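## Task

The rack's front face holds twelve drive blanks in three rows of four. Press each protruding blank fully in until it bottoms out and latches, but do not touch the blank in the top row that is fourth from the left when viewed from the front. The rack is loose on the table: tilting it more than a little counts as failure, and it must finish in its original place.

## Robot and tools

Robot: two arms, left_arm and right_arm, each with a two-finger gripper. Base poses in the scene frame: left_arm at (+0.012, +0.229, +0.036) m, quat_wxyz (+1.000, 0, 0, +0.011); right_arm at (-0.015, -0.348, +0.003) m, quat_wxyz (+1.000, 0, 0, +0.023). A two-camera stand is fixed behind the arms.

Frame: the scene frame has its origin at table-top height, midway between the nominal bases. +x points out over the table, +y toward left_arm, +z up. Arm names do not match image sides. Reported positions (metres) and quat_wxyz are in this frame; at long reach they may be off by a few centimetres. The gripper's fingers point along its own +z and open along its own y. end_effector_position is the point between the pads, roughly 1 cm behind the tips.

A row: 14 numbers in [-1, 1]: dx, dy, dz, rx, ry, rz, opening for left_arm, then the same seven for right_arm. Both arms are always included. dx, dy, dz, rx, ry, rz are offsets, not poses: they are measured along scene axes from that arm's Hand target at the start of the action or move, and rotation is about the Hand target's position. 1.0 equals 0.6 m or 180 degrees; rx, ry, rz form one rotation vector. A translation longer than 1.0 may be scaled down along its direction. Repeating an offset moves the hand again. Sending six zeros re-commands the current Hand target. The opening is absolute: +1 fully open (0.093 m), -1 closed. To keep a gripper unchanged, resend its current opening; 0 is a real command (half open).

execute_actions(actions, cameras): actions is a list of actions; each action is up to 15 rows, one per 1/30 s step, and a short table repeats its last row. Every row counts from the action's start pose, not the prior row. Images appear only when actions is empty or cameras requests them (["all"], names, or []).

move(target, speed, blend, opening_speed, grip_force, blocking, cameras): target is one 14-number row or a list of up to 15 rows, each an offset from the same starting Hand targets. Paths are straight and end together, lasting 0.5 s to 10 s. speed in m/s, 0.002 to 2.9, default 0.25 (turns up to twice that in rad/s); one value or one per target. blend in m rounds corners; 0 stops at each point. opening_speed is per second on the -1..+1 scale, at least 0.2. grip_force is newtons per pad, 10 to 50, stays set. blocking=false returns after about 0.5 s while motion continues. Paths do not avoid obstacles or the other arm; steer clear of passing close to an arm's own base. The gripper lags and can overshoot speed, especially near full stretch. The result adds a move: line with the ending (done, off_target, moving, held, fault) and any limits (paced = pose clipped, held = steps withheld). done means within 10 mm and 2 degrees. Neither done nor off_target tells you about contact.

wait(seconds 0 to 10): lets the scene run with commands held. stop(): brakes a running move. zoom_image(camera, region [x0, y0, x1, y1] pixels, at most 504 by 504): enlarges part of the newest image from cam_high, cam_low, cam_left_wrist or cam_right_wrist. finished_scene(scene): ends the current scene irreversibly; scene is 1 to 2.

Results: Hand target is the last commanded pose after clipping; the next offsets start there. The gripper often rests short of it; waiting does not close that gap, so send the remaining distance as an offset. Tool commands lists current commands. grip_measured is motor position on the opening scale (pads meet near -0.94; each mm of object width adds about 0.0208). Joint positions end with opening in metres. Joint velocities may read within noise. Joint torques include arm weight, have per-unit offset and noise, and joints 1 to 3 wrap at ±28 N m.

Motion notes: commanded orientation is clipped to within 40 degrees of the measured one per step. Friction and weight can leave the hand short, low or tilted, and small moves may go sideways or not at all; check position and orientation after each move and correct tilt. A blocked arm keeps pushing until you command its target back past the gripper. Harder contacts come from faster moves and targets set deeper beyond the contact.

For this job: approach each protruding blank with closed fingers pointed toward the rack, press slowly, then retract. Push gently and level so the unfixed rack neither slides nor tips, and don't let it leave the table. Use cam_high and wrist cameras to identify rows and columns from the rack's front.

Avoid: collisions or pressure between the two arms or grippers, hard strikes on fixed or heavy objects, strain on the wrist camera cables, and sustained stretched or stalled pushing, which heats motors (MOTOR HOT at 75 °C, fault and fold at 90 °C, collapse at 100 °C). Joint ranges (rad): waist -2.618 to 3.054, shoulder 0.000 to 3.142, elbow 0.000 to 3.142 (straight at 2.901), wrist pitch -1.571 to 1.571, wrist yaw -1.571 to 1.571, wrist roll -2.094 to 2.094. Cameras are 672x504 each.

Each tool is called after "Call:" by a JSON object that holds its "method" and its "body".

## Session

Call:
{"method": "execute_actions", "body": {"actions": []}}

Scene clock: 0.00 s.
left_arm: end_effector_position=(+0.3119, +0.3229, +0.3423) grip_measured=+1.000 end_effector_quat_wxyz=(+0.663, -0.191, +0.671, +0.271) | right_arm: end_effector_position=(+0.2868, -0.2735, +0.3046) grip_measured=+1.000 end_effector_quat_wxyz=(+0.732, -0.042, +0.679, +0.042)
Joint positions: left_arm=[-0.084 0.832 0.555 0.31 -0.727 0.133 0.093] | right_arm=[0.337 0.708 0.459 0.327 0.263 -0.025 0.093]
Joint velocities: within noise
Joint torques (N m): no reading
Heat: left arm: 38 °C; right arm: 39 °C.
Hand target: left_arm +0.3118, +0.3229, +0.3443; +0.663, -0.191, +0.671, +0.271 | right_arm +0.2861, -0.2738, +0.3130; +0.739, -0.039, +0.671, +0.044
Tool commands: left_gripper/opening=+1.0 right_gripper/opening=+1.0

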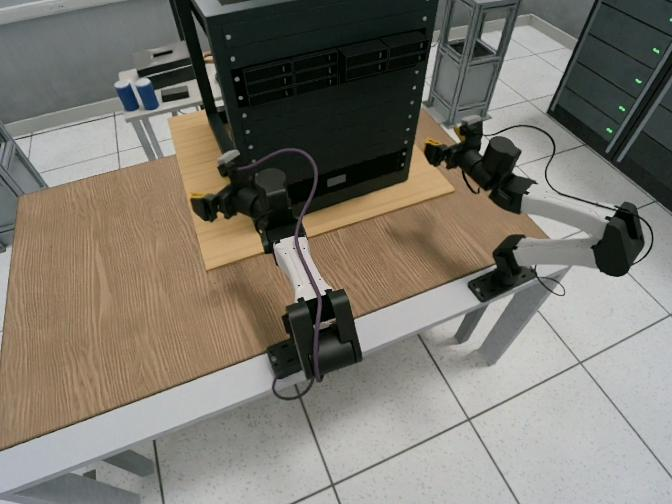

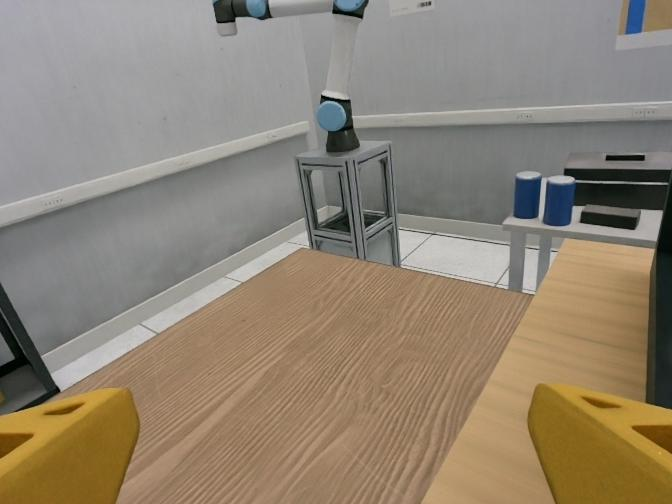

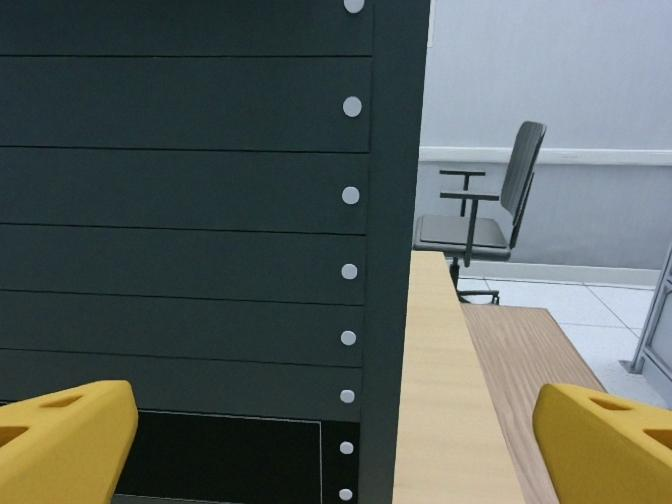

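Call:
{"method": "zoom_image", "body": {"camera": "cam_high", "region": [200, 0, 450, 130]}}

Call:
{"method": "zoom_image", "body": {"camera": "cam_high", "region": [180, 0, 470, 218]}}

Scaled by 2.016 from the camera's 672x504 image, which has a finer 960x720 frame.

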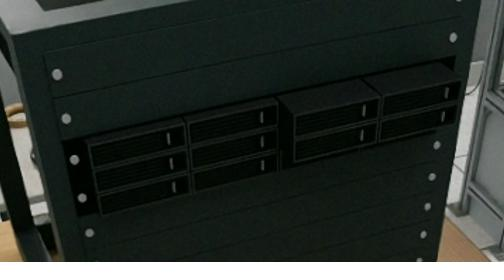

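Scaled by 1.738 from the camera's 672x504 image, which has a finer 960x720 frame.

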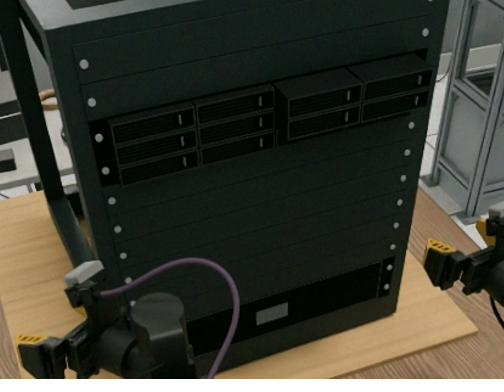

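Call:
{"method": "move", "body": {"target": [0,0,0,0,0,0,1,-0.11,0.28,0.2,0,0,0,1], "cameras": ["all"]}}

Scene clock: 11.43 s.
left_arm: end_effector_position=(+0.3119, +0.3229, +0.3423) grip_measured=+1.000 end_effector_quat_wxyz=(+0.663, -0.191, +0.671, +0.271) | right_arm: end_effector_position=(+0.2210, -0.1042, +0.4216) grip_measured=+1.000 end_effector_quat_wxyz=(+0.734, -0.055, +0.675, +0.037)
Joint positions: left_arm=[-0.084 0.832 0.555 0.31 -0.727 0.133 0.093] | right_arm=[1.221 1.14 1.048 0.283 1.127 -0.204 0.093]
Joint torques (N m): left_arm=[0.25 -1.72 6.97 2.44 -0.1 0.11] | right_arm=[0.57 -2.8 8.39 1.72 0.02 -0.1]
Heat: left arm: 39 °C; right arm: 42 °C.
Hand target: left_arm +0.3118, +0.3229, +0.3443; +0.663, -0.191, +0.671, +0.271 | right_arm +0.2201, -0.1058, +0.4330; +0.739, -0.039, +0.671, +0.044
Off the commanded pose: left_arm 0.002 m, 0 deg | right_arm 0.012 m, 2 deg.
move: off_target (right_arm)

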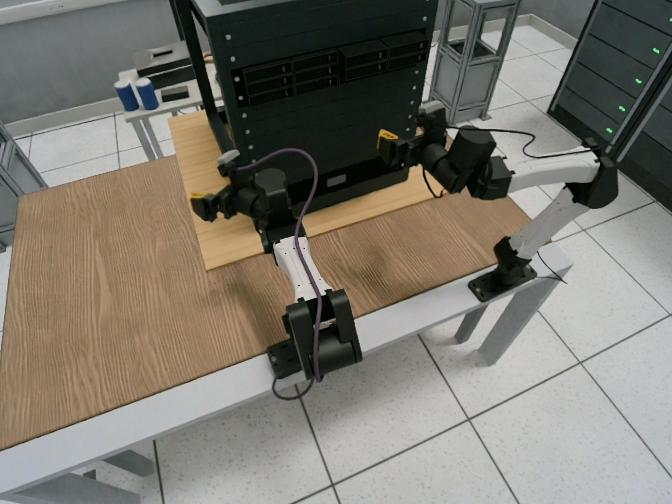

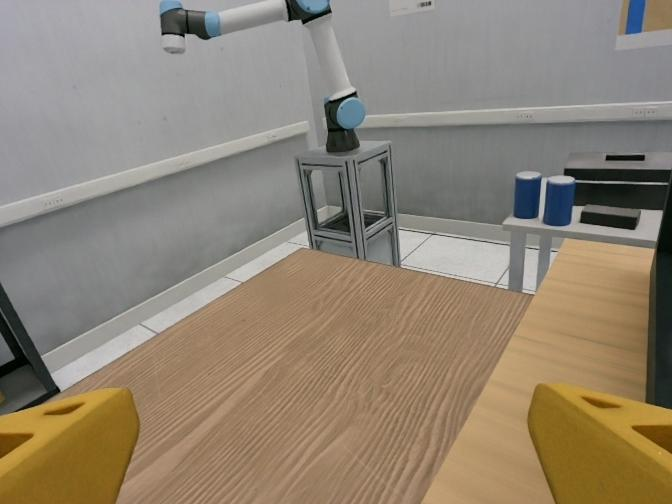

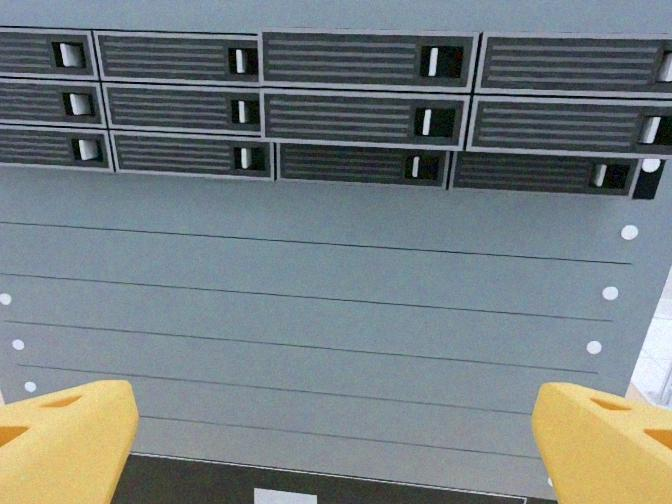

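Call:
{"method": "zoom_image", "body": {"camera": "cam_right_wrist", "region": [0, 10, 340, 210]}}

Call:
{"method": "zoom_image", "body": {"camera": "cam_right_wrist", "region": [332, 10, 672, 210]}}

Scaled by 1.482 from the camera's 672x504 image, which has a finer 960x720 frame.

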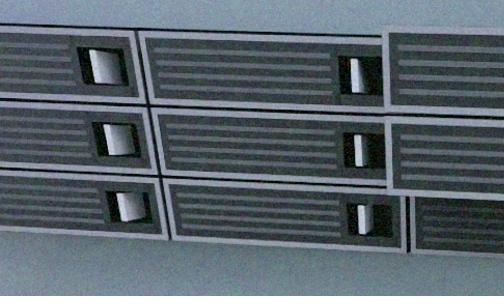

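Scaled by 1.482 from the camera's 672x504 image, which has a finer 960x720 frame.

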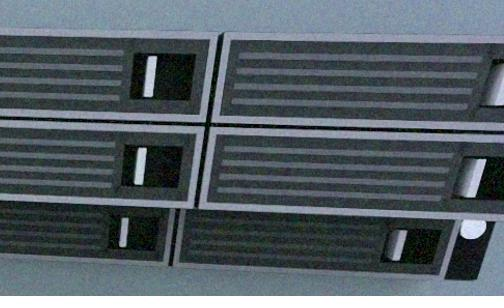

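Call:
{"method": "move", "body": {"target": [0,0,0,0,0,0,1,0.0,-0.1,0.02,0,0,0,-1], "cameras": ["all"]}}

Call:
{"method": "zoom_image", "body": {"camera": "cam_right_wrist", "region": [0, 0, 340, 250]}}

Call:
{"method": "zoom_image", "body": {"camera": "cam_right_wrist", "region": [300, 0, 640, 250]}}

Scene clock: 29.10 s.
left_arm: end_effector_position=(+0.3119, +0.3229, +0.3423) grip_measured=+1.000 end_effector_quat_wxyz=(+0.663, -0.191, +0.671, +0.271) | right_arm: end_effector_position=(+0.2184, -0.1681, +0.4455) grip_measured=-0.988 end_effector_quat_wxyz=(+0.739, -0.037, +0.671, +0.040)
Joint positions: left_arm=[-0.084 0.832 0.555 0.31 -0.727 0.133 0.093] | right_arm=[1.133 0.941 1.042 0.098 1.061 -0.176 0]
Joint torques (N m): left_arm=[0.32 -1.66 6.98 2.47 -0.08 0.09] | right_arm=[-0.65 -0.94 6.06 1.59 -0.3 0.1]
Heat: left arm: 42 °C; right arm: 44 °C.
Hand target: left_arm +0.3118, +0.3229, +0.3443; +0.663, -0.191, +0.671, +0.271 | right_arm +0.2201, -0.1658, +0.4451; +0.739, -0.039, +0.671, +0.044
Off the commanded pose: left_arm 0.002 m, 0 deg | right_arm 0.003 m, 1 deg.
move: done

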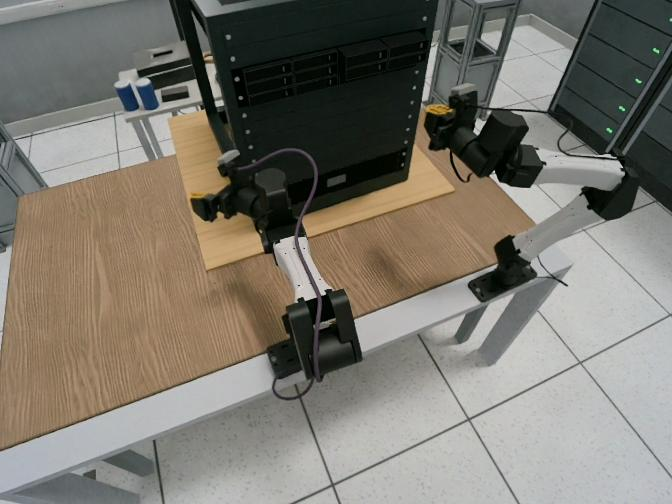

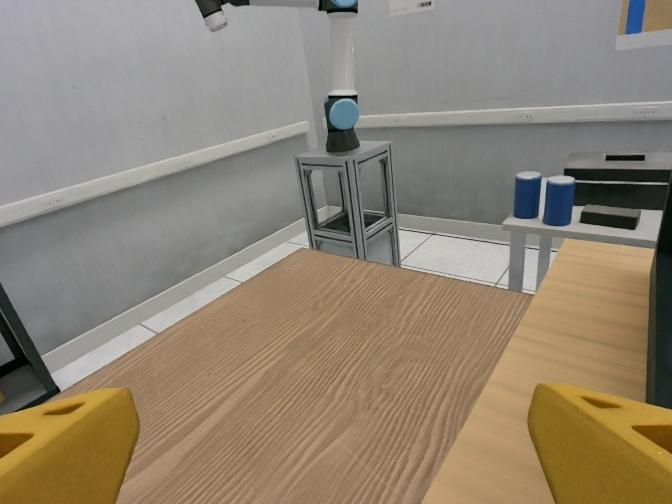

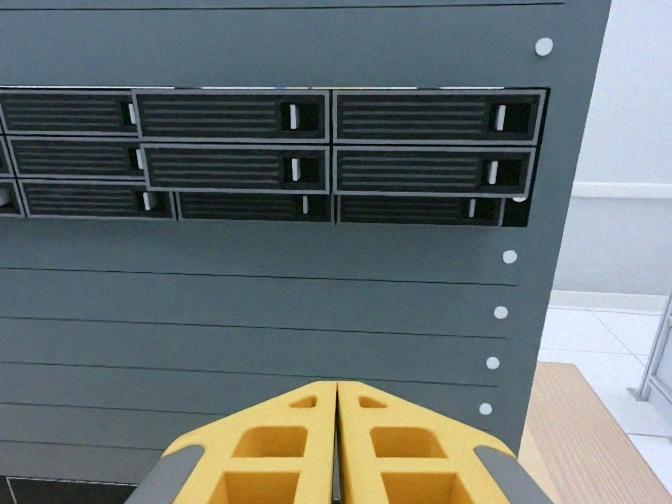

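Scaled by 1.482 from the camera's 672x504 image, which has a finer 960x720 frame.

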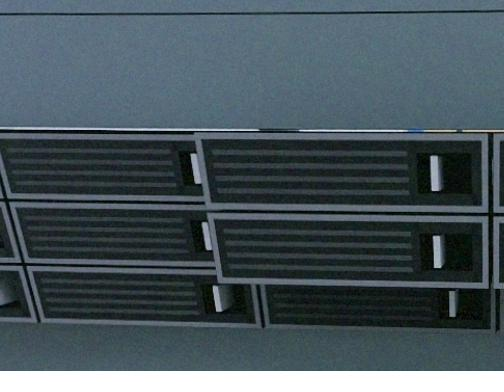

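Scaled by 1.482 from the camera's 672x504 image, which has a finer 960x720 frame.

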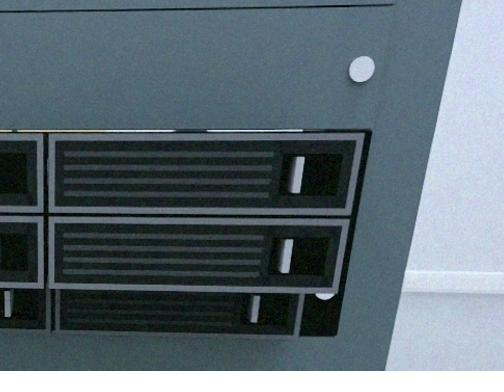

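Call:
{"method": "move", "body": {"target": [0,0,0,0,0,0,1,0.0667,0,0.0,0,0,0,-1], "cameras": ["all"], "speed": 0.1}}

Call:
{"method": "zoom_image", "body": {"camera": "cam_right_wrist", "region": [130, 0, 630, 350]}}

Call:
{"method": "zoom_image", "body": {"camera": "cam_high", "region": [330, 20, 530, 170]}}

Scene clock: 52.07 s.
left_arm: end_effector_position=(+0.3119, +0.3229, +0.3423) grip_measured=+1.000 end_effector_quat_wxyz=(+0.663, -0.191, +0.671, +0.271) | right_arm: end_effector_position=(+0.2595, -0.1657, +0.4339) grip_measured=-0.988 end_effector_quat_wxyz=(+0.734, -0.046, +0.677, +0.031)
Joint positions: left_arm=[-0.084 0.832 0.555 0.31 -0.727 0.133 0.093] | right_arm=[0.943 1.012 1.056 0.082 0.874 -0.122 0]
Joint torques (N m): left_arm=[0.27 -1.76 6.9 2.43 -0.07 0.11] | right_arm=[-0.59 -1.84 8.51 1.78 -0.31 0.11]
Heat: left arm: 44 °C; right arm: 45 °C.
Hand target: left_arm +0.3118, +0.3229, +0.3443; +0.663, -0.191, +0.671, +0.271 | right_arm +0.2601, -0.1659, +0.4450; +0.739, -0.039, +0.671, +0.044
Off the commanded pose: left_arm 0.002 m, 0 deg | right_arm 0.011 m, 2 deg.
move: off_target (right_arm)

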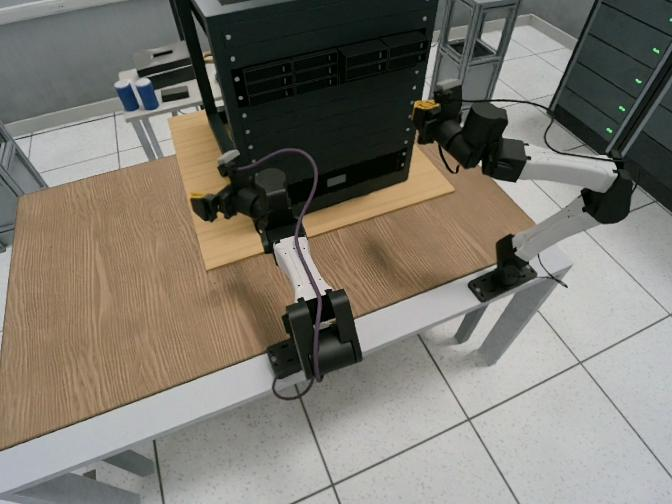

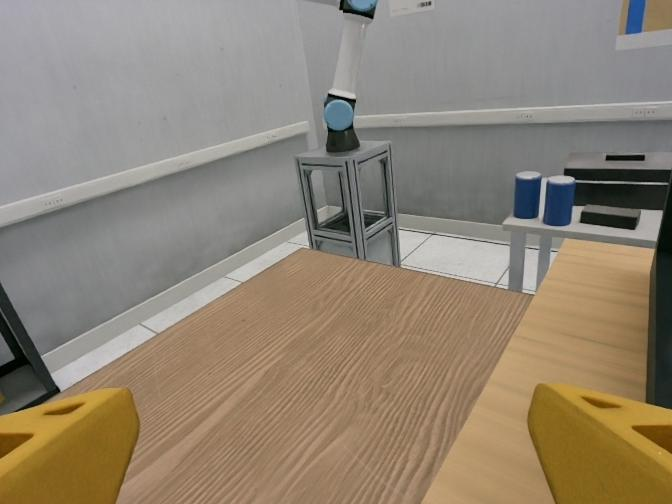

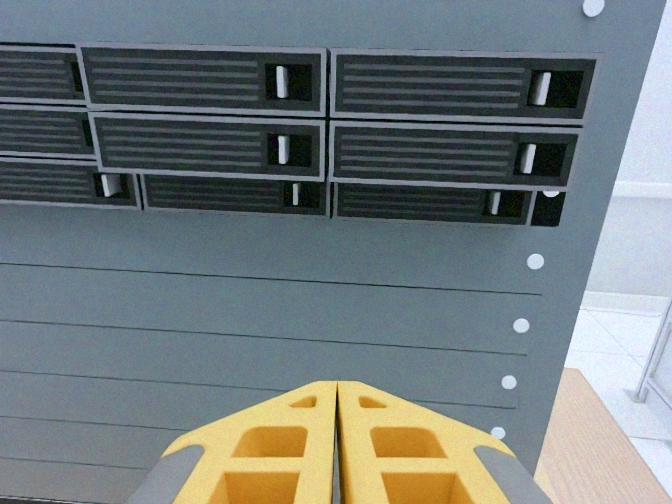

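Scaled by 1.008 from the camera's 672x504 image, which has a finer 960x720 frame.

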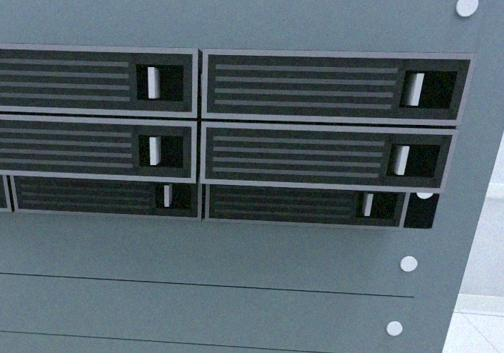

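Scaled by 2.520 from the camera's 672x504 image, which has a finer 960x720 frame.

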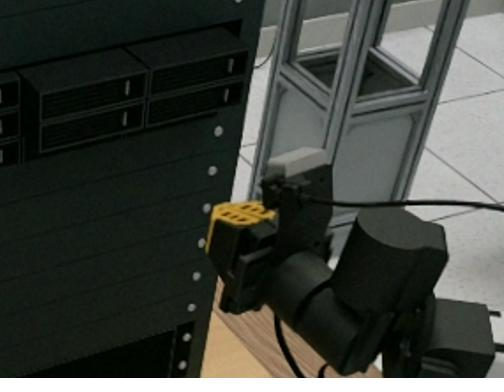

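Call:
{"method": "move", "body": {"target": [0,0,0,0,0,0,1,-0.0333,-0.065,0.01,-0.0022,0.0306,-0.0374,-1], "cameras": ["cam_right_wrist"], "speed": 0.15}}

Call:
{"method": "move", "body": {"target": [0,0,0,0,0,0,1,0.1,0.0,0.0,0,0,0,-1], "cameras": ["cam_right_wrist"], "speed": 0.1}}

Scene clock: 74.03 s.
left_arm: end_effector_position=(+0.3119, +0.3229, +0.3423) grip_measured=+1.000 end_effector_quat_wxyz=(+0.663, -0.191, +0.671, +0.271) | right_arm: end_effector_position=(+0.2435, -0.2006, +0.4393) grip_measured=-0.988 end_effector_quat_wxyz=(+0.702, -0.015, +0.712, -0.009)
Joint positions: left_arm=[-0.084 0.832 0.555 0.31 -0.727 0.133 0.093] | right_arm=[0.971 0.967 1.178 -0.239 1.007 -0.01 0]
Joint torques (N m): left_arm=[0.24 -1.65 6.98 2.47 -0.06 0.11] | right_arm=[0.83 -1.83 8.18 1.74 0.15 0.12]
Heat: left arm: 45 °C; right arm: 45 °C.
Hand target: left_arm +0.3118, +0.3229, +0.3443; +0.663, -0.191, +0.671, +0.271 | right_arm +0.2402, -0.2048, +0.4510; +0.707, +0.000, +0.707, +0.000
Off the commanded pose: left_arm 0.002 m, 0 deg | right_arm 0.013 m, 2 deg.
move: off_target (right_arm)
Images, in order (width x height): cam_right_wrist 672x504.

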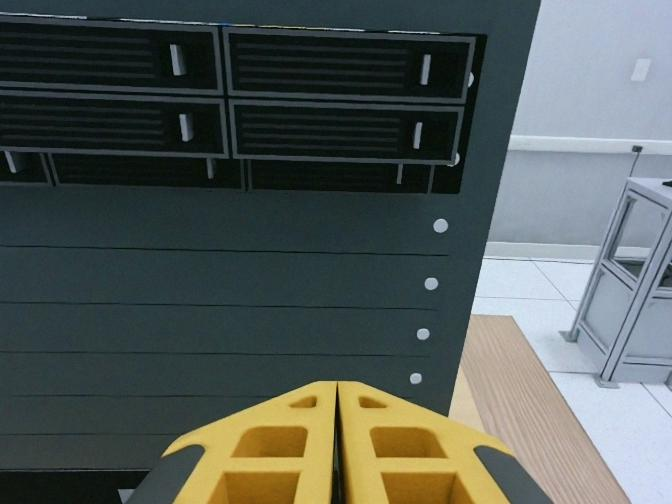

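Scene clock: 75.37 s.
left_arm: end_effector_position=(+0.3119, +0.3229, +0.3423) grip_measured=+1.000 end_effector_quat_wxyz=(+0.663, -0.191, +0.671, +0.271) | right_arm: end_effector_position=(+0.2992, -0.2048, +0.4364) grip_measured=-0.988 end_effector_quat_wxyz=(+0.696, -0.011, +0.718, -0.017)
Joint positions: left_arm=[-0.084 0.832 0.555 0.31 -0.727 0.133 0.093] | right_arm=[0.735 1.087 1.23 -0.185 0.788 -0.01 0]
Joint torques (N m): left_arm=[0.28 -1.63 6.94 2.43 -0.08 0.1] | right_arm=[-0.53 -2.35 8.35 2.1 -0.22 0.1]
Heat: left arm: 45 °C; right arm: 45 °C.
Hand target: left_arm +0.3118, +0.3229, +0.3443; +0.663, -0.191, +0.671, +0.271 | right_arm +0.3002, -0.2048, +0.4510; +0.707, +0.000, +0.707, +0.000
Off the commanded pose: left_arm 0.002 m, 0 deg | right_arm 0.015 m, 3 deg.
move: off_target (right_arm)
Images, in order (width x height): cam_right_wrist 672x504.

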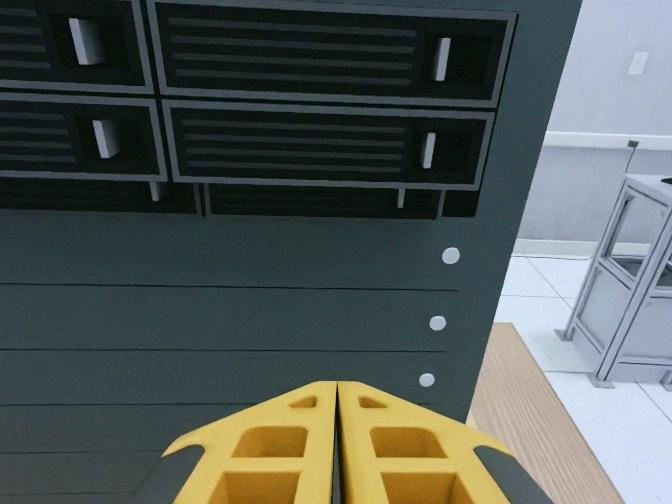

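Call:
{"method": "move", "body": {"target": [0,0,0,0,0,0,1,-0.06,0.0,0.09,0,0,0,-1], "cameras": ["cam_right_wrist","cam_high"], "speed": 0.1}}

Call:
{"method": "zoom_image", "body": {"camera": "cam_high", "region": [360, 0, 500, 105]}}

Call:
{"method": "zoom_image", "body": {"camera": "cam_right_wrist", "region": [150, 0, 650, 400]}}

Scene clock: 100.73 s.
left_arm: end_effector_position=(+0.3119, +0.3229, +0.3423) grip_measured=+1.000 end_effector_quat_wxyz=(+0.663, -0.191, +0.671, +0.271) | right_arm: end_effector_position=(+0.2662, -0.2029, +0.4973) grip_measured=-0.988 end_effector_quat_wxyz=(+0.704, -0.011, +0.710, -0.004)
Joint positions: left_arm=[-0.084 0.832 0.555 0.31 -0.727 0.133 0.093] | right_arm=[0.858 1.112 1.492 -0.396 0.893 -0.01 0]
Joint torques (N m): left_arm=[0.27 -1.7 6.93 2.45 -0.1 0.11] | right_arm=[0.73 -1.74 7.42 1.83 0.09 0.11]
Heat: left arm: 46 °C; right arm: 46 °C.
Hand target: left_arm +0.3118, +0.3229, +0.3443; +0.663, -0.191, +0.671, +0.271 | right_arm +0.2642, -0.2048, +0.5050; +0.707, +0.000, +0.707, +0.000
Off the commanded pose: left_arm 0.002 m, 0 deg | right_arm 0.008 m, 1 deg.
move: done
Images, in order (width x height): cam_high 672x504, cam_right_wrist 672x504.

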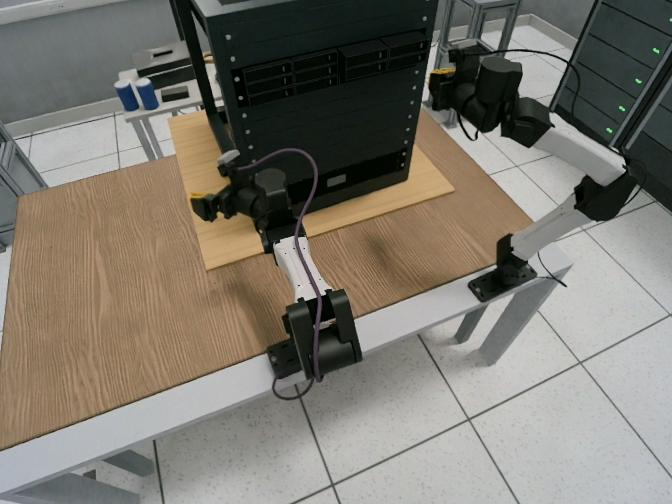

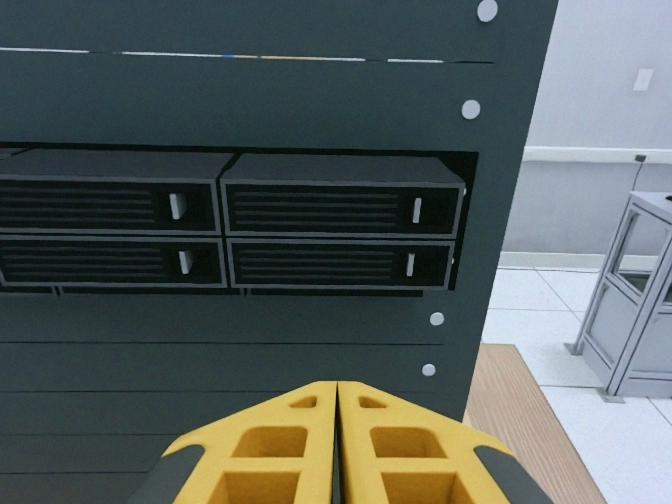

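Scaled by 3.600 from the camera's 672x504 image, which has a finer 960x720 frame.

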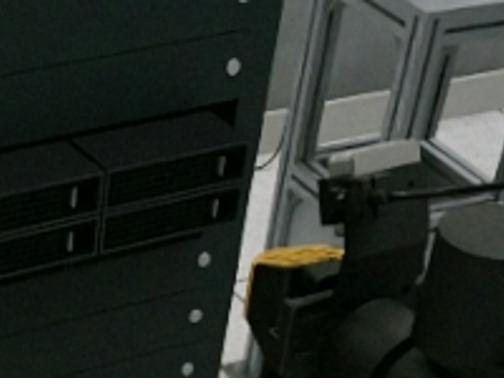

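Scaled by 1.008 from the camera's 672x504 image, which has a finer 960x720 frame.

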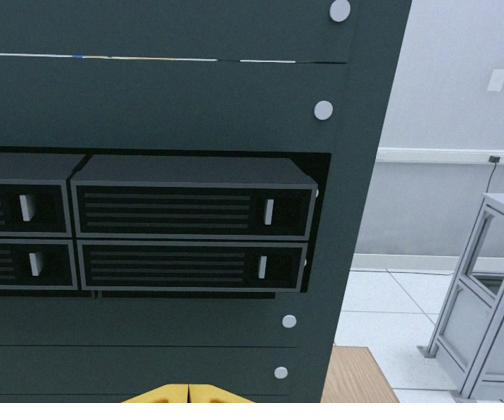

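Call:
{"method": "move", "body": {"target": [0,0,0,0,0,0,1,0.026,0.17,-0.017,0,-0.06,0,-1], "cameras": ["cam_right_wrist","cam_high"], "speed": 0.1}}

Call:
{"method": "zoom_image", "body": {"camera": "cam_high", "region": [320, 0, 500, 135]}}

Scene clock: 115.90 s.
left_arm: end_effector_position=(+0.3119, +0.3229, +0.3423) grip_measured=+1.000 end_effector_quat_wxyz=(+0.663, -0.191, +0.671, +0.271) | right_arm: end_effector_position=(+0.2805, -0.1031, +0.4963) grip_measured=-0.988 end_effector_quat_wxyz=(+0.770, -0.005, +0.638, +0.002)
Joint positions: left_arm=[-0.084 0.832 0.555 0.31 -0.727 0.133 0.093] | right_arm=[1.033 1.351 1.364 0.362 1.037 -0.333 0]
Joint torques (N m): left_arm=[0.2 -1.61 6.93 2.44 -0.07 0.1] | right_arm=[0.61 -4.71 5.53 1.66 -0.07 -0.08]
Heat: left arm: 47 °C; right arm: 46 °C.
Hand target: left_arm +0.3118, +0.3229, +0.3443; +0.663, -0.191, +0.671, +0.271 | right_arm +0.2798, -0.1028, +0.4947; +0.771, +0.000, +0.637, +0.000
Off the commanded pose: left_arm 0.002 m, 0 deg | right_arm 0.002 m, 1 deg.
move: done
Images, in order (width x height): cam_high 672x504, cam_right_wrist 672x504.

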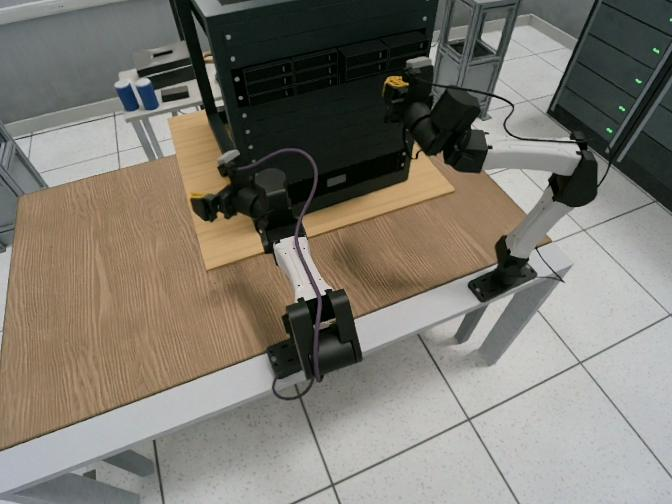

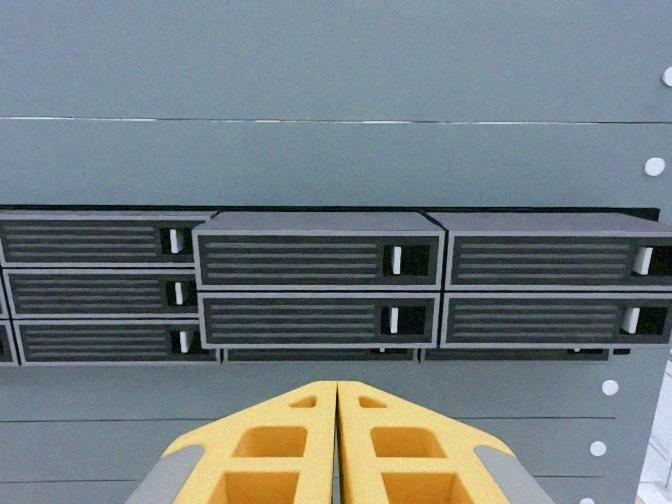

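Scaled by 2.800 from the camera's 672x504 image, which has a finer 960x720 frame.

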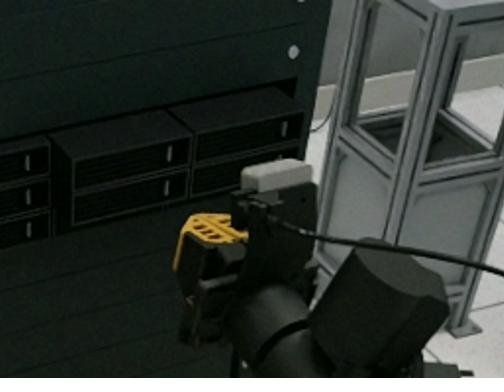

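Call:
{"method": "move", "body": {"target": [0,0,0,0,0,0,1,0.0833,0.008,-0.016,0,0,0,-1], "cameras": ["cam_right_wrist"], "speed": 0.1}}

Scene clock: 122.87 s.
left_arm: end_effector_position=(+0.3119, +0.3229, +0.3423) grip_measured=+1.000 end_effector_quat_wxyz=(+0.663, -0.191, +0.671, +0.271) | right_arm: end_effector_position=(+0.3286, -0.0983, +0.4746) grip_measured=-0.988 end_effector_quat_wxyz=(+0.765, -0.007, +0.644, -0.013)
Joint positions: left_arm=[-0.084 0.832 0.555 0.31 -0.727 0.133 0.093] | right_arm=[0.908 1.45 1.392 0.351 0.94 -0.267 0]
Joint torques (N m): left_arm=[0.29 -1.69 6.93 2.47 -0.1 0.12] | right_arm=[-0.36 -5.7 8.49 1.63 -0.37 0.11]
Heat: left arm: 47 °C; right arm: 45 °C.
Hand target: left_arm +0.3118, +0.3229, +0.3443; +0.663, -0.191, +0.671, +0.271 | right_arm +0.3297, -0.0980, +0.4853; +0.771, +0.000, +0.637, +0.000
Off the commanded pose: left_arm 0.002 m, 0 deg | right_arm 0.011 m, 2 deg.
move: off_target (right_arm)
Images, in order (width x height): cam_right_wrist 672x504.

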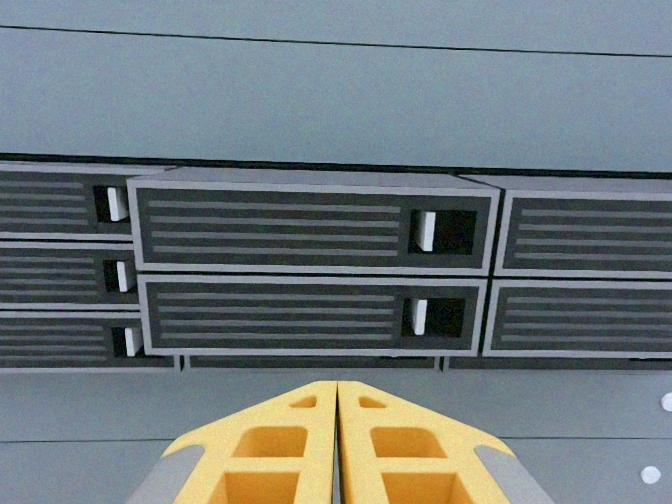

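Call:
{"method": "move", "body": {"target": [0,0,0,0,0,0,1,0.02,0,0.0125,0,-0.008,0,-1], "cameras": ["cam_right_wrist"], "speed": 0.05}}

Scene clock: 130.80 s.
left_arm: end_effector_position=(+0.3119, +0.3229, +0.3423) grip_measured=+1.000 end_effector_quat_wxyz=(+0.663, -0.191, +0.671, +0.271) | right_arm: end_effector_position=(+0.3404, -0.0978, +0.4794) grip_measured=-0.988 end_effector_quat_wxyz=(+0.769, -0.008, +0.639, -0.012)
Joint positions: left_arm=[-0.084 0.832 0.555 0.31 -0.727 0.133 0.093] | right_arm=[0.876 1.478 1.425 0.355 0.903 -0.266 0]
Joint torques (N m): left_arm=[0.24 -1.59 6.9 2.44 -0.07 0.11] | right_arm=[-0.47 -5.75 8.57 1.83 -0.34 -0.06]
Heat: left arm: 47 °C; right arm: 46 °C.
Hand target: left_arm +0.3118, +0.3229, +0.3443; +0.663, -0.191, +0.671, +0.271 | right_arm +0.3418, -0.0979, +0.4927; +0.779, +0.000, +0.628, +0.000
Off the commanded pose: left_arm 0.002 m, 0 deg | right_arm 0.013 m, 2 deg.
move: off_target (right_arm)
Images, in order (width x height): cam_right_wrist 672x504.

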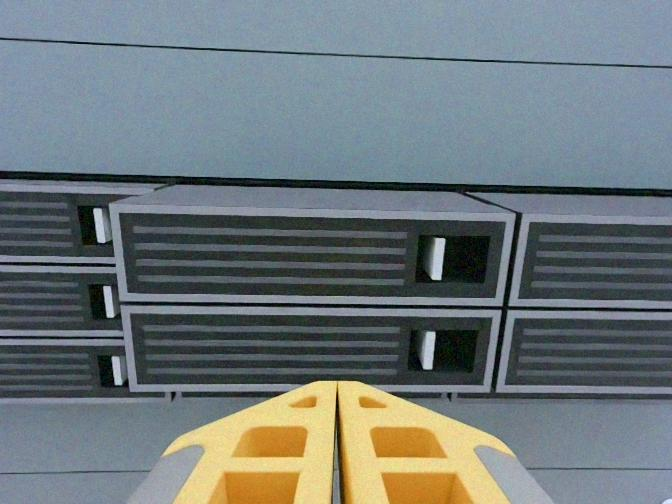

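Call:
{"method": "move", "body": {"target": [0,0,0,0,0,0,1,0.02,0,0.0,0,0,0,-1], "cameras": ["cam_right_wrist"], "speed": 0.04}}

Call:
{"method": "move", "body": {"target": [0,0,0,0,0,0,1,0.02,0,0.0,0,0,0,-1], "cameras": ["cam_right_wrist"], "speed": 0.04}}

Scene clock: 136.00 s.
left_arm: end_effector_position=(+0.3119, +0.3229, +0.3423) grip_measured=+1.000 end_effector_quat_wxyz=(+0.663, -0.191, +0.671, +0.271) | right_arm: end_effector_position=(+0.3520, -0.0984, +0.4818) grip_measured=-0.988 end_effector_quat_wxyz=(+0.772, -0.008, +0.636, -0.013)
Joint positions: left_arm=[-0.084 0.832 0.555 0.31 -0.727 0.133 0.093] | right_arm=[0.847 1.506 1.455 0.355 0.875 -0.265 0]
Joint torques (N m): left_arm=[0.38 -1.62 6.94 2.44 -0.09 0.13] | right_arm=[-0.51 -6.06 8.53 1.7 -0.4 0.11]
Heat: left arm: 47 °C; right arm: 46 °C.
Hand target: left_arm +0.3118, +0.3229, +0.3443; +0.663, -0.191, +0.671, +0.271 | right_arm +0.3537, -0.0980, +0.4927; +0.779, +0.000, +0.628, +0.000
Off the commanded pose: left_arm 0.002 m, 0 deg | right_arm 0.011 m, 2 deg.
move: off_target (right_arm)
Images, in order (width x height): cam_right_wrist 672x504.

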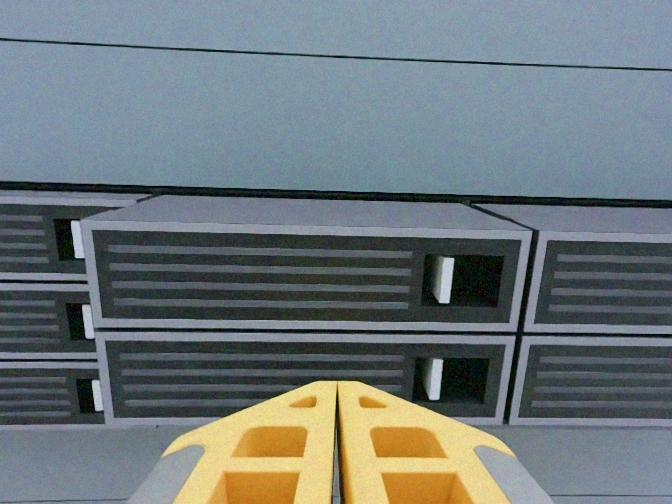

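Scene clock: 136.90 s.
left_arm: end_effector_position=(+0.3119, +0.3229, +0.3423) grip_measured=+1.000 end_effector_quat_wxyz=(+0.663, -0.191, +0.671, +0.271) | right_arm: end_effector_position=(+0.3638, -0.0986, +0.4833) grip_measured=-0.988 end_effector_quat_wxyz=(+0.773, -0.005, +0.634, -0.011)
Joint positions: left_arm=[-0.084 0.832 0.555 0.31 -0.727 0.133 0.093] | right_arm=[0.818 1.535 1.486 0.351 0.848 -0.251 0]
Joint torques (N m): left_arm=[0.28 -1.65 6.98 2.44 -0.09 0.09] | right_arm=[-0.51 -6.34 8.62 1.65 -0.34 0.11]
Heat: left arm: 47 °C; right arm: 46 °C.
Hand target: left_arm +0.3118, +0.3229, +0.3443; +0.663, -0.191, +0.671, +0.271 | right_arm +0.3657, -0.0980, +0.4928; +0.779, +0.000, +0.628, +0.000
Off the commanded pose: left_arm 0.002 m, 0 deg | right_arm 0.010 m, 2 deg.
move: done
Images, in order (width x height): cam_right_wrist 672x504.

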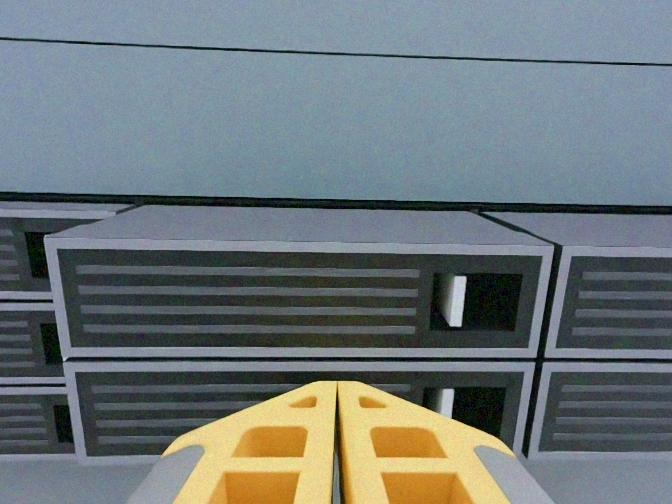

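Call:
{"method": "move", "body": {"target": [0,0,0,0,0,0,1,0.0,0,-0.012,0,0,0,-1], "cameras": [], "speed": 0.04}}

Call:
{"method": "move", "body": {"target": [0,0,0,0,0,0,1,0.017,0,0.0,0,0,0,-1], "cameras": ["cam_right_wrist"], "speed": 0.04}}

Call:
{"method": "zoom_image", "body": {"camera": "cam_right_wrist", "region": [200, 300, 500, 500]}}

Scene clock: 146.47 s.
left_arm: end_effector_position=(+0.3119, +0.3229, +0.3423) grip_measured=+1.000 end_effector_quat_wxyz=(+0.663, -0.191, +0.671, +0.271) | right_arm: end_effector_position=(+0.3636, -0.0987, +0.4841) grip_measured=-0.988 end_effector_quat_wxyz=(+0.774, -0.003, +0.633, -0.010)
Joint positions: left_arm=[-0.084 0.832 0.555 0.31 -0.727 0.133 0.093] | right_arm=[0.818 1.535 1.486 0.355 0.847 -0.25 0]
Joint torques (N m): left_arm=[0.21 -1.62 6.9 2.43 -0.08 0.13] | right_arm=[-0.49 -6.72 6.06 1.88 -0.37 0.12]
Heat: left arm: 47 °C; right arm: 48 °C.
Hand target: left_arm +0.3118, +0.3229, +0.3443; +0.663, -0.191, +0.671, +0.271 | right_arm +0.3657, -0.0980, +0.4856; +0.779, +0.000, +0.628, +0.000
Off the commanded pose: left_arm 0.002 m, 0 deg | right_arm 0.003 m, 1 deg.
move: done
No camera images: "cameras" was empty.

Scene clock: 147.27 s.
left_arm: end_effector_position=(+0.3119, +0.3229, +0.3423) grip_measured=+1.000 end_effector_quat_wxyz=(+0.663, -0.191, +0.671, +0.271) | right_arm: end_effector_position=(+0.3738, -0.0983, +0.4764) grip_measured=-0.988 end_effector_quat_wxyz=(+0.772, -0.007, +0.636, -0.013)
Joint positions: left_arm=[-0.084 0.832 0.555 0.31 -0.727 0.133 0.093] | right_arm=[0.796 1.555 1.486 0.356 0.827 -0.241 0]
Joint torques (N m): left_arm=[0.25 -1.61 6.87 2.44 -0.06 0.09] | right_arm=[-0.58 -6.61 8.02 1.81 -0.34 0.14]
Heat: left arm: 47 °C; right arm: 48 °C.
Hand target: left_arm +0.3118, +0.3229, +0.3443; +0.663, -0.191, +0.671, +0.271 | right_arm +0.3760, -0.0980, +0.4854; +0.778, +0.000, +0.628, +0.000
Off the commanded pose: left_arm 0.002 m, 0 deg | right_arm 0.009 m, 2 deg.
move: done
Images, in order (width x height): cam_right_wrist 672x504.

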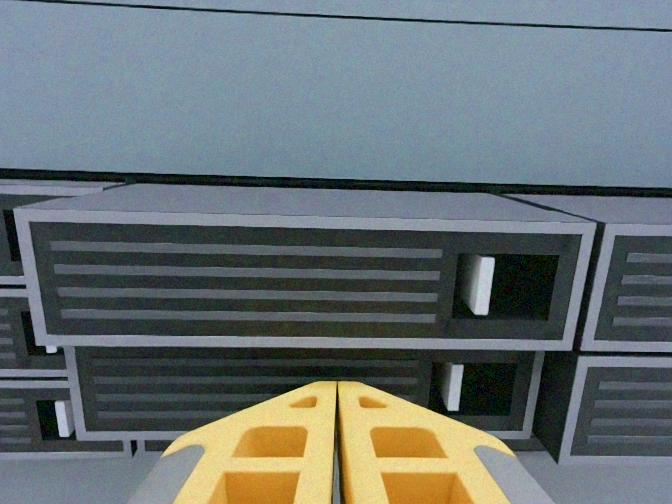

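Scaled by 1.680 from the camera's 672x504 image, which has a finer 960x720 frame.

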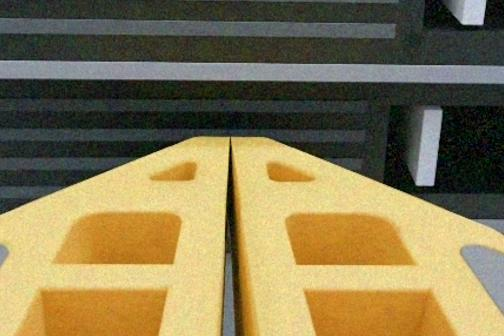

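Call:
{"method": "move", "body": {"target": [0,0,0,0,0,0,1,0.033,0,0.0,0,0,0,-1], "cameras": ["cam_right_wrist"], "speed": 0.04}}

Call:
{"method": "move", "body": {"target": [0,0,0,0,0,0,1,0.017,0,0.0,0,0,0,-1], "cameras": ["cam_right_wrist"], "speed": 0.04}}

Scene clock: 153.43 s.
left_arm: end_effector_position=(+0.3119, +0.3229, +0.3423) grip_measured=+1.000 end_effector_quat_wxyz=(+0.663, -0.191, +0.671, +0.271) | right_arm: end_effector_position=(+0.3928, -0.0981, +0.4761) grip_measured=-0.988 end_effector_quat_wxyz=(+0.773, -0.005, +0.634, -0.011)
Joint positions: left_arm=[-0.084 0.832 0.555 0.31 -0.727 0.133 0.093] | right_arm=[0.756 1.605 1.533 0.353 0.789 -0.223 0]
Joint torques (N m): left_arm=[0.31 -1.68 6.84 2.43 -0.11 0.1] | right_arm=[-0.73 -6.94 8.59 1.71 -0.38 0.13]
Heat: left arm: 47 °C; right arm: 48 °C.
Hand target: left_arm +0.3118, +0.3229, +0.3443; +0.663, -0.191, +0.671, +0.271 | right_arm +0.3958, -0.0980, +0.4856; +0.779, +0.000, +0.628, +0.000
Off the commanded pose: left_arm 0.002 m, 0 deg | right_arm 0.010 m, 2 deg.
move: done
Images, in order (width x height): cam_right_wrist 672x504.

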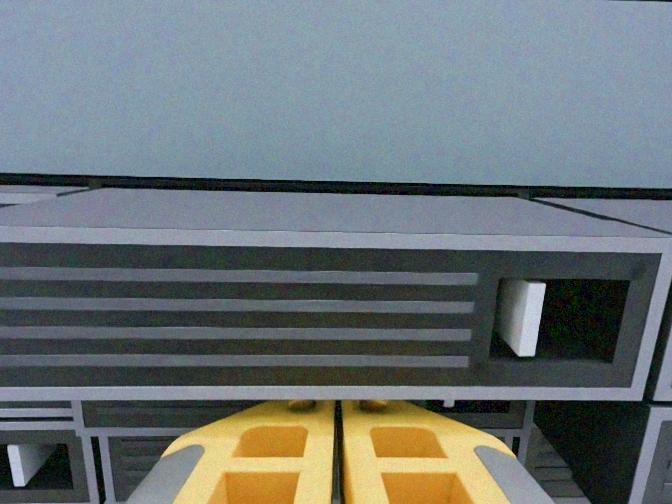

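Scene clock: 154.23 s.
left_arm: end_effector_position=(+0.3119, +0.3229, +0.3423) grip_measured=+1.000 end_effector_quat_wxyz=(+0.663, -0.191, +0.671, +0.271) | right_arm: end_effector_position=(+0.4008, -0.0979, +0.4767) grip_measured=-0.988 end_effector_quat_wxyz=(+0.773, -0.005, +0.635, -0.011)
Joint positions: left_arm=[-0.084 0.832 0.555 0.31 -0.727 0.133 0.093] | right_arm=[0.74 1.627 1.561 0.34 0.773 -0.215 0]
Joint torques (N m): left_arm=[0.2 -1.72 6.93 2.44 -0.1 0.1] | right_arm=[-1.07 -6.68 8.91 1.76 -0.41 0.11]
Heat: left arm: 47 °C; right arm: 48 °C.
Hand target: left_arm +0.3118, +0.3229, +0.3443; +0.663, -0.191, +0.671, +0.271 | right_arm +0.4059, -0.0980, +0.4855; +0.779, +0.000, +0.628, +0.000
Off the commanded pose: left_arm 0.002 m, 0 deg | right_arm 0.010 m, 2 deg.
move: done
Images, in order (width x height): cam_right_wrist 672x504.

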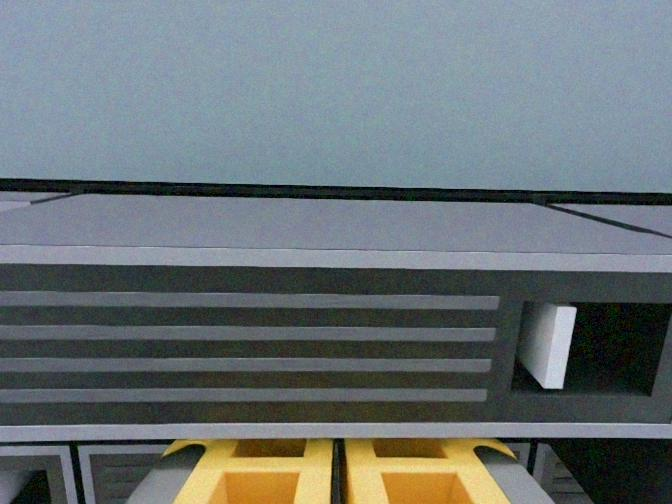

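Call:
{"method": "move", "body": {"target": [0,0,0,0,0,0,1,0.012,0,0.0,0,0,0,-1], "cameras": ["cam_right_wrist"], "speed": 0.03}}

Call:
{"method": "move", "body": {"target": [0,0,0,0,0,0,1,0.012,0,0.0,0,0,0,-1], "cameras": ["cam_right_wrist","cam_high"], "speed": 0.03}}

Scene clock: 160.20 s.
left_arm: end_effector_position=(+0.3119, +0.3229, +0.3423) grip_measured=+1.000 end_effector_quat_wxyz=(+0.663, -0.191, +0.671, +0.271) | right_arm: end_effector_position=(+0.4012, -0.0976, +0.4770) grip_measured=-0.988 end_effector_quat_wxyz=(+0.770, -0.007, +0.638, -0.012)
Joint positions: left_arm=[-0.084 0.832 0.555 0.31 -0.727 0.133 0.093] | right_arm=[0.74 1.629 1.573 0.317 0.774 -0.211 0]
Joint torques (N m): left_arm=[0.32 -1.68 6.95 2.45 -0.1 0.11] | right_arm=[-2.29 -5.26 9.33 1.98 -0.56 0.11]
Heat: left arm: 48 °C; right arm: 48 °C.
Hand target: left_arm +0.3118, +0.3229, +0.3443; +0.663, -0.191, +0.671, +0.271 | right_arm +0.4131, -0.0979, +0.4855; +0.779, +0.000, +0.628, +0.000
Off the commanded pose: left_arm 0.002 m, 0 deg | right_arm 0.015 m, 2 deg.
move: off_target (right_arm)
Images, in order (width x height): cam_right_wrist 672x504.

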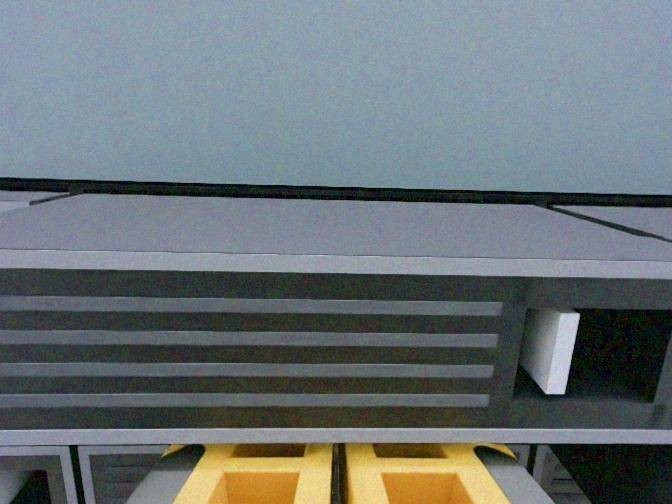

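Scene clock: 161.03 s.
left_arm: end_effector_position=(+0.3119, +0.3229, +0.3423) grip_measured=+1.000 end_effector_quat_wxyz=(+0.663, -0.191, +0.671, +0.271) | right_arm: end_effector_position=(+0.4018, -0.0977, +0.4770) grip_measured=-0.988 end_effector_quat_wxyz=(+0.767, -0.007, +0.641, -0.014)
Joint positions: left_arm=[-0.084 0.832 0.555 0.31 -0.727 0.133 0.093] | right_arm=[0.74 1.631 1.585 0.297 0.778 -0.207 0]
Joint torques (N m): left_arm=[0.29 -1.54 6.91 2.46 -0.08 0.14] | right_arm=[-3.49 -4.08 9.68 2.13 -0.7 0.13]
Heat: left arm: 48 °C; right arm: 48 °C.
Hand target: left_arm +0.3118, +0.3229, +0.3443; +0.663, -0.191, +0.671, +0.271 | right_arm +0.4203, -0.0979, +0.4855; +0.779, +0.000, +0.628, +0.000
Off the commanded pose: left_arm 0.002 m, 0 deg | right_arm 0.020 m, 3 deg.
move: off_target (right_arm)
Images, in order (width x height): cam_high 672x504, cam_right_wrist 672x504.

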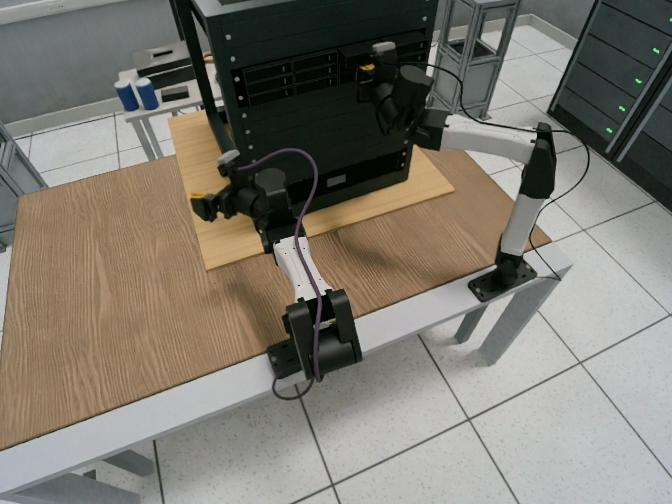

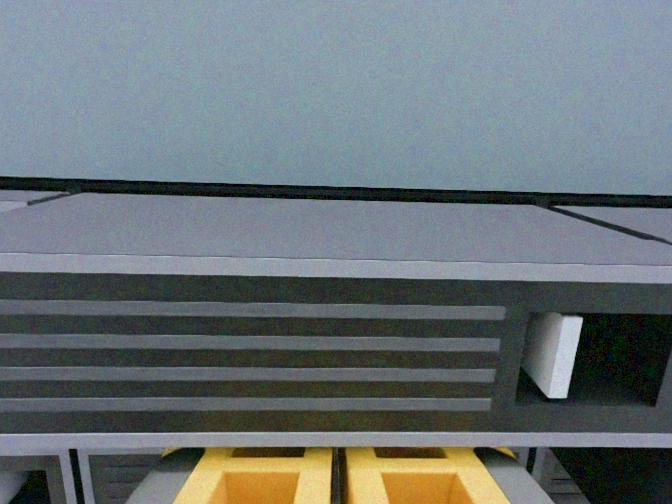

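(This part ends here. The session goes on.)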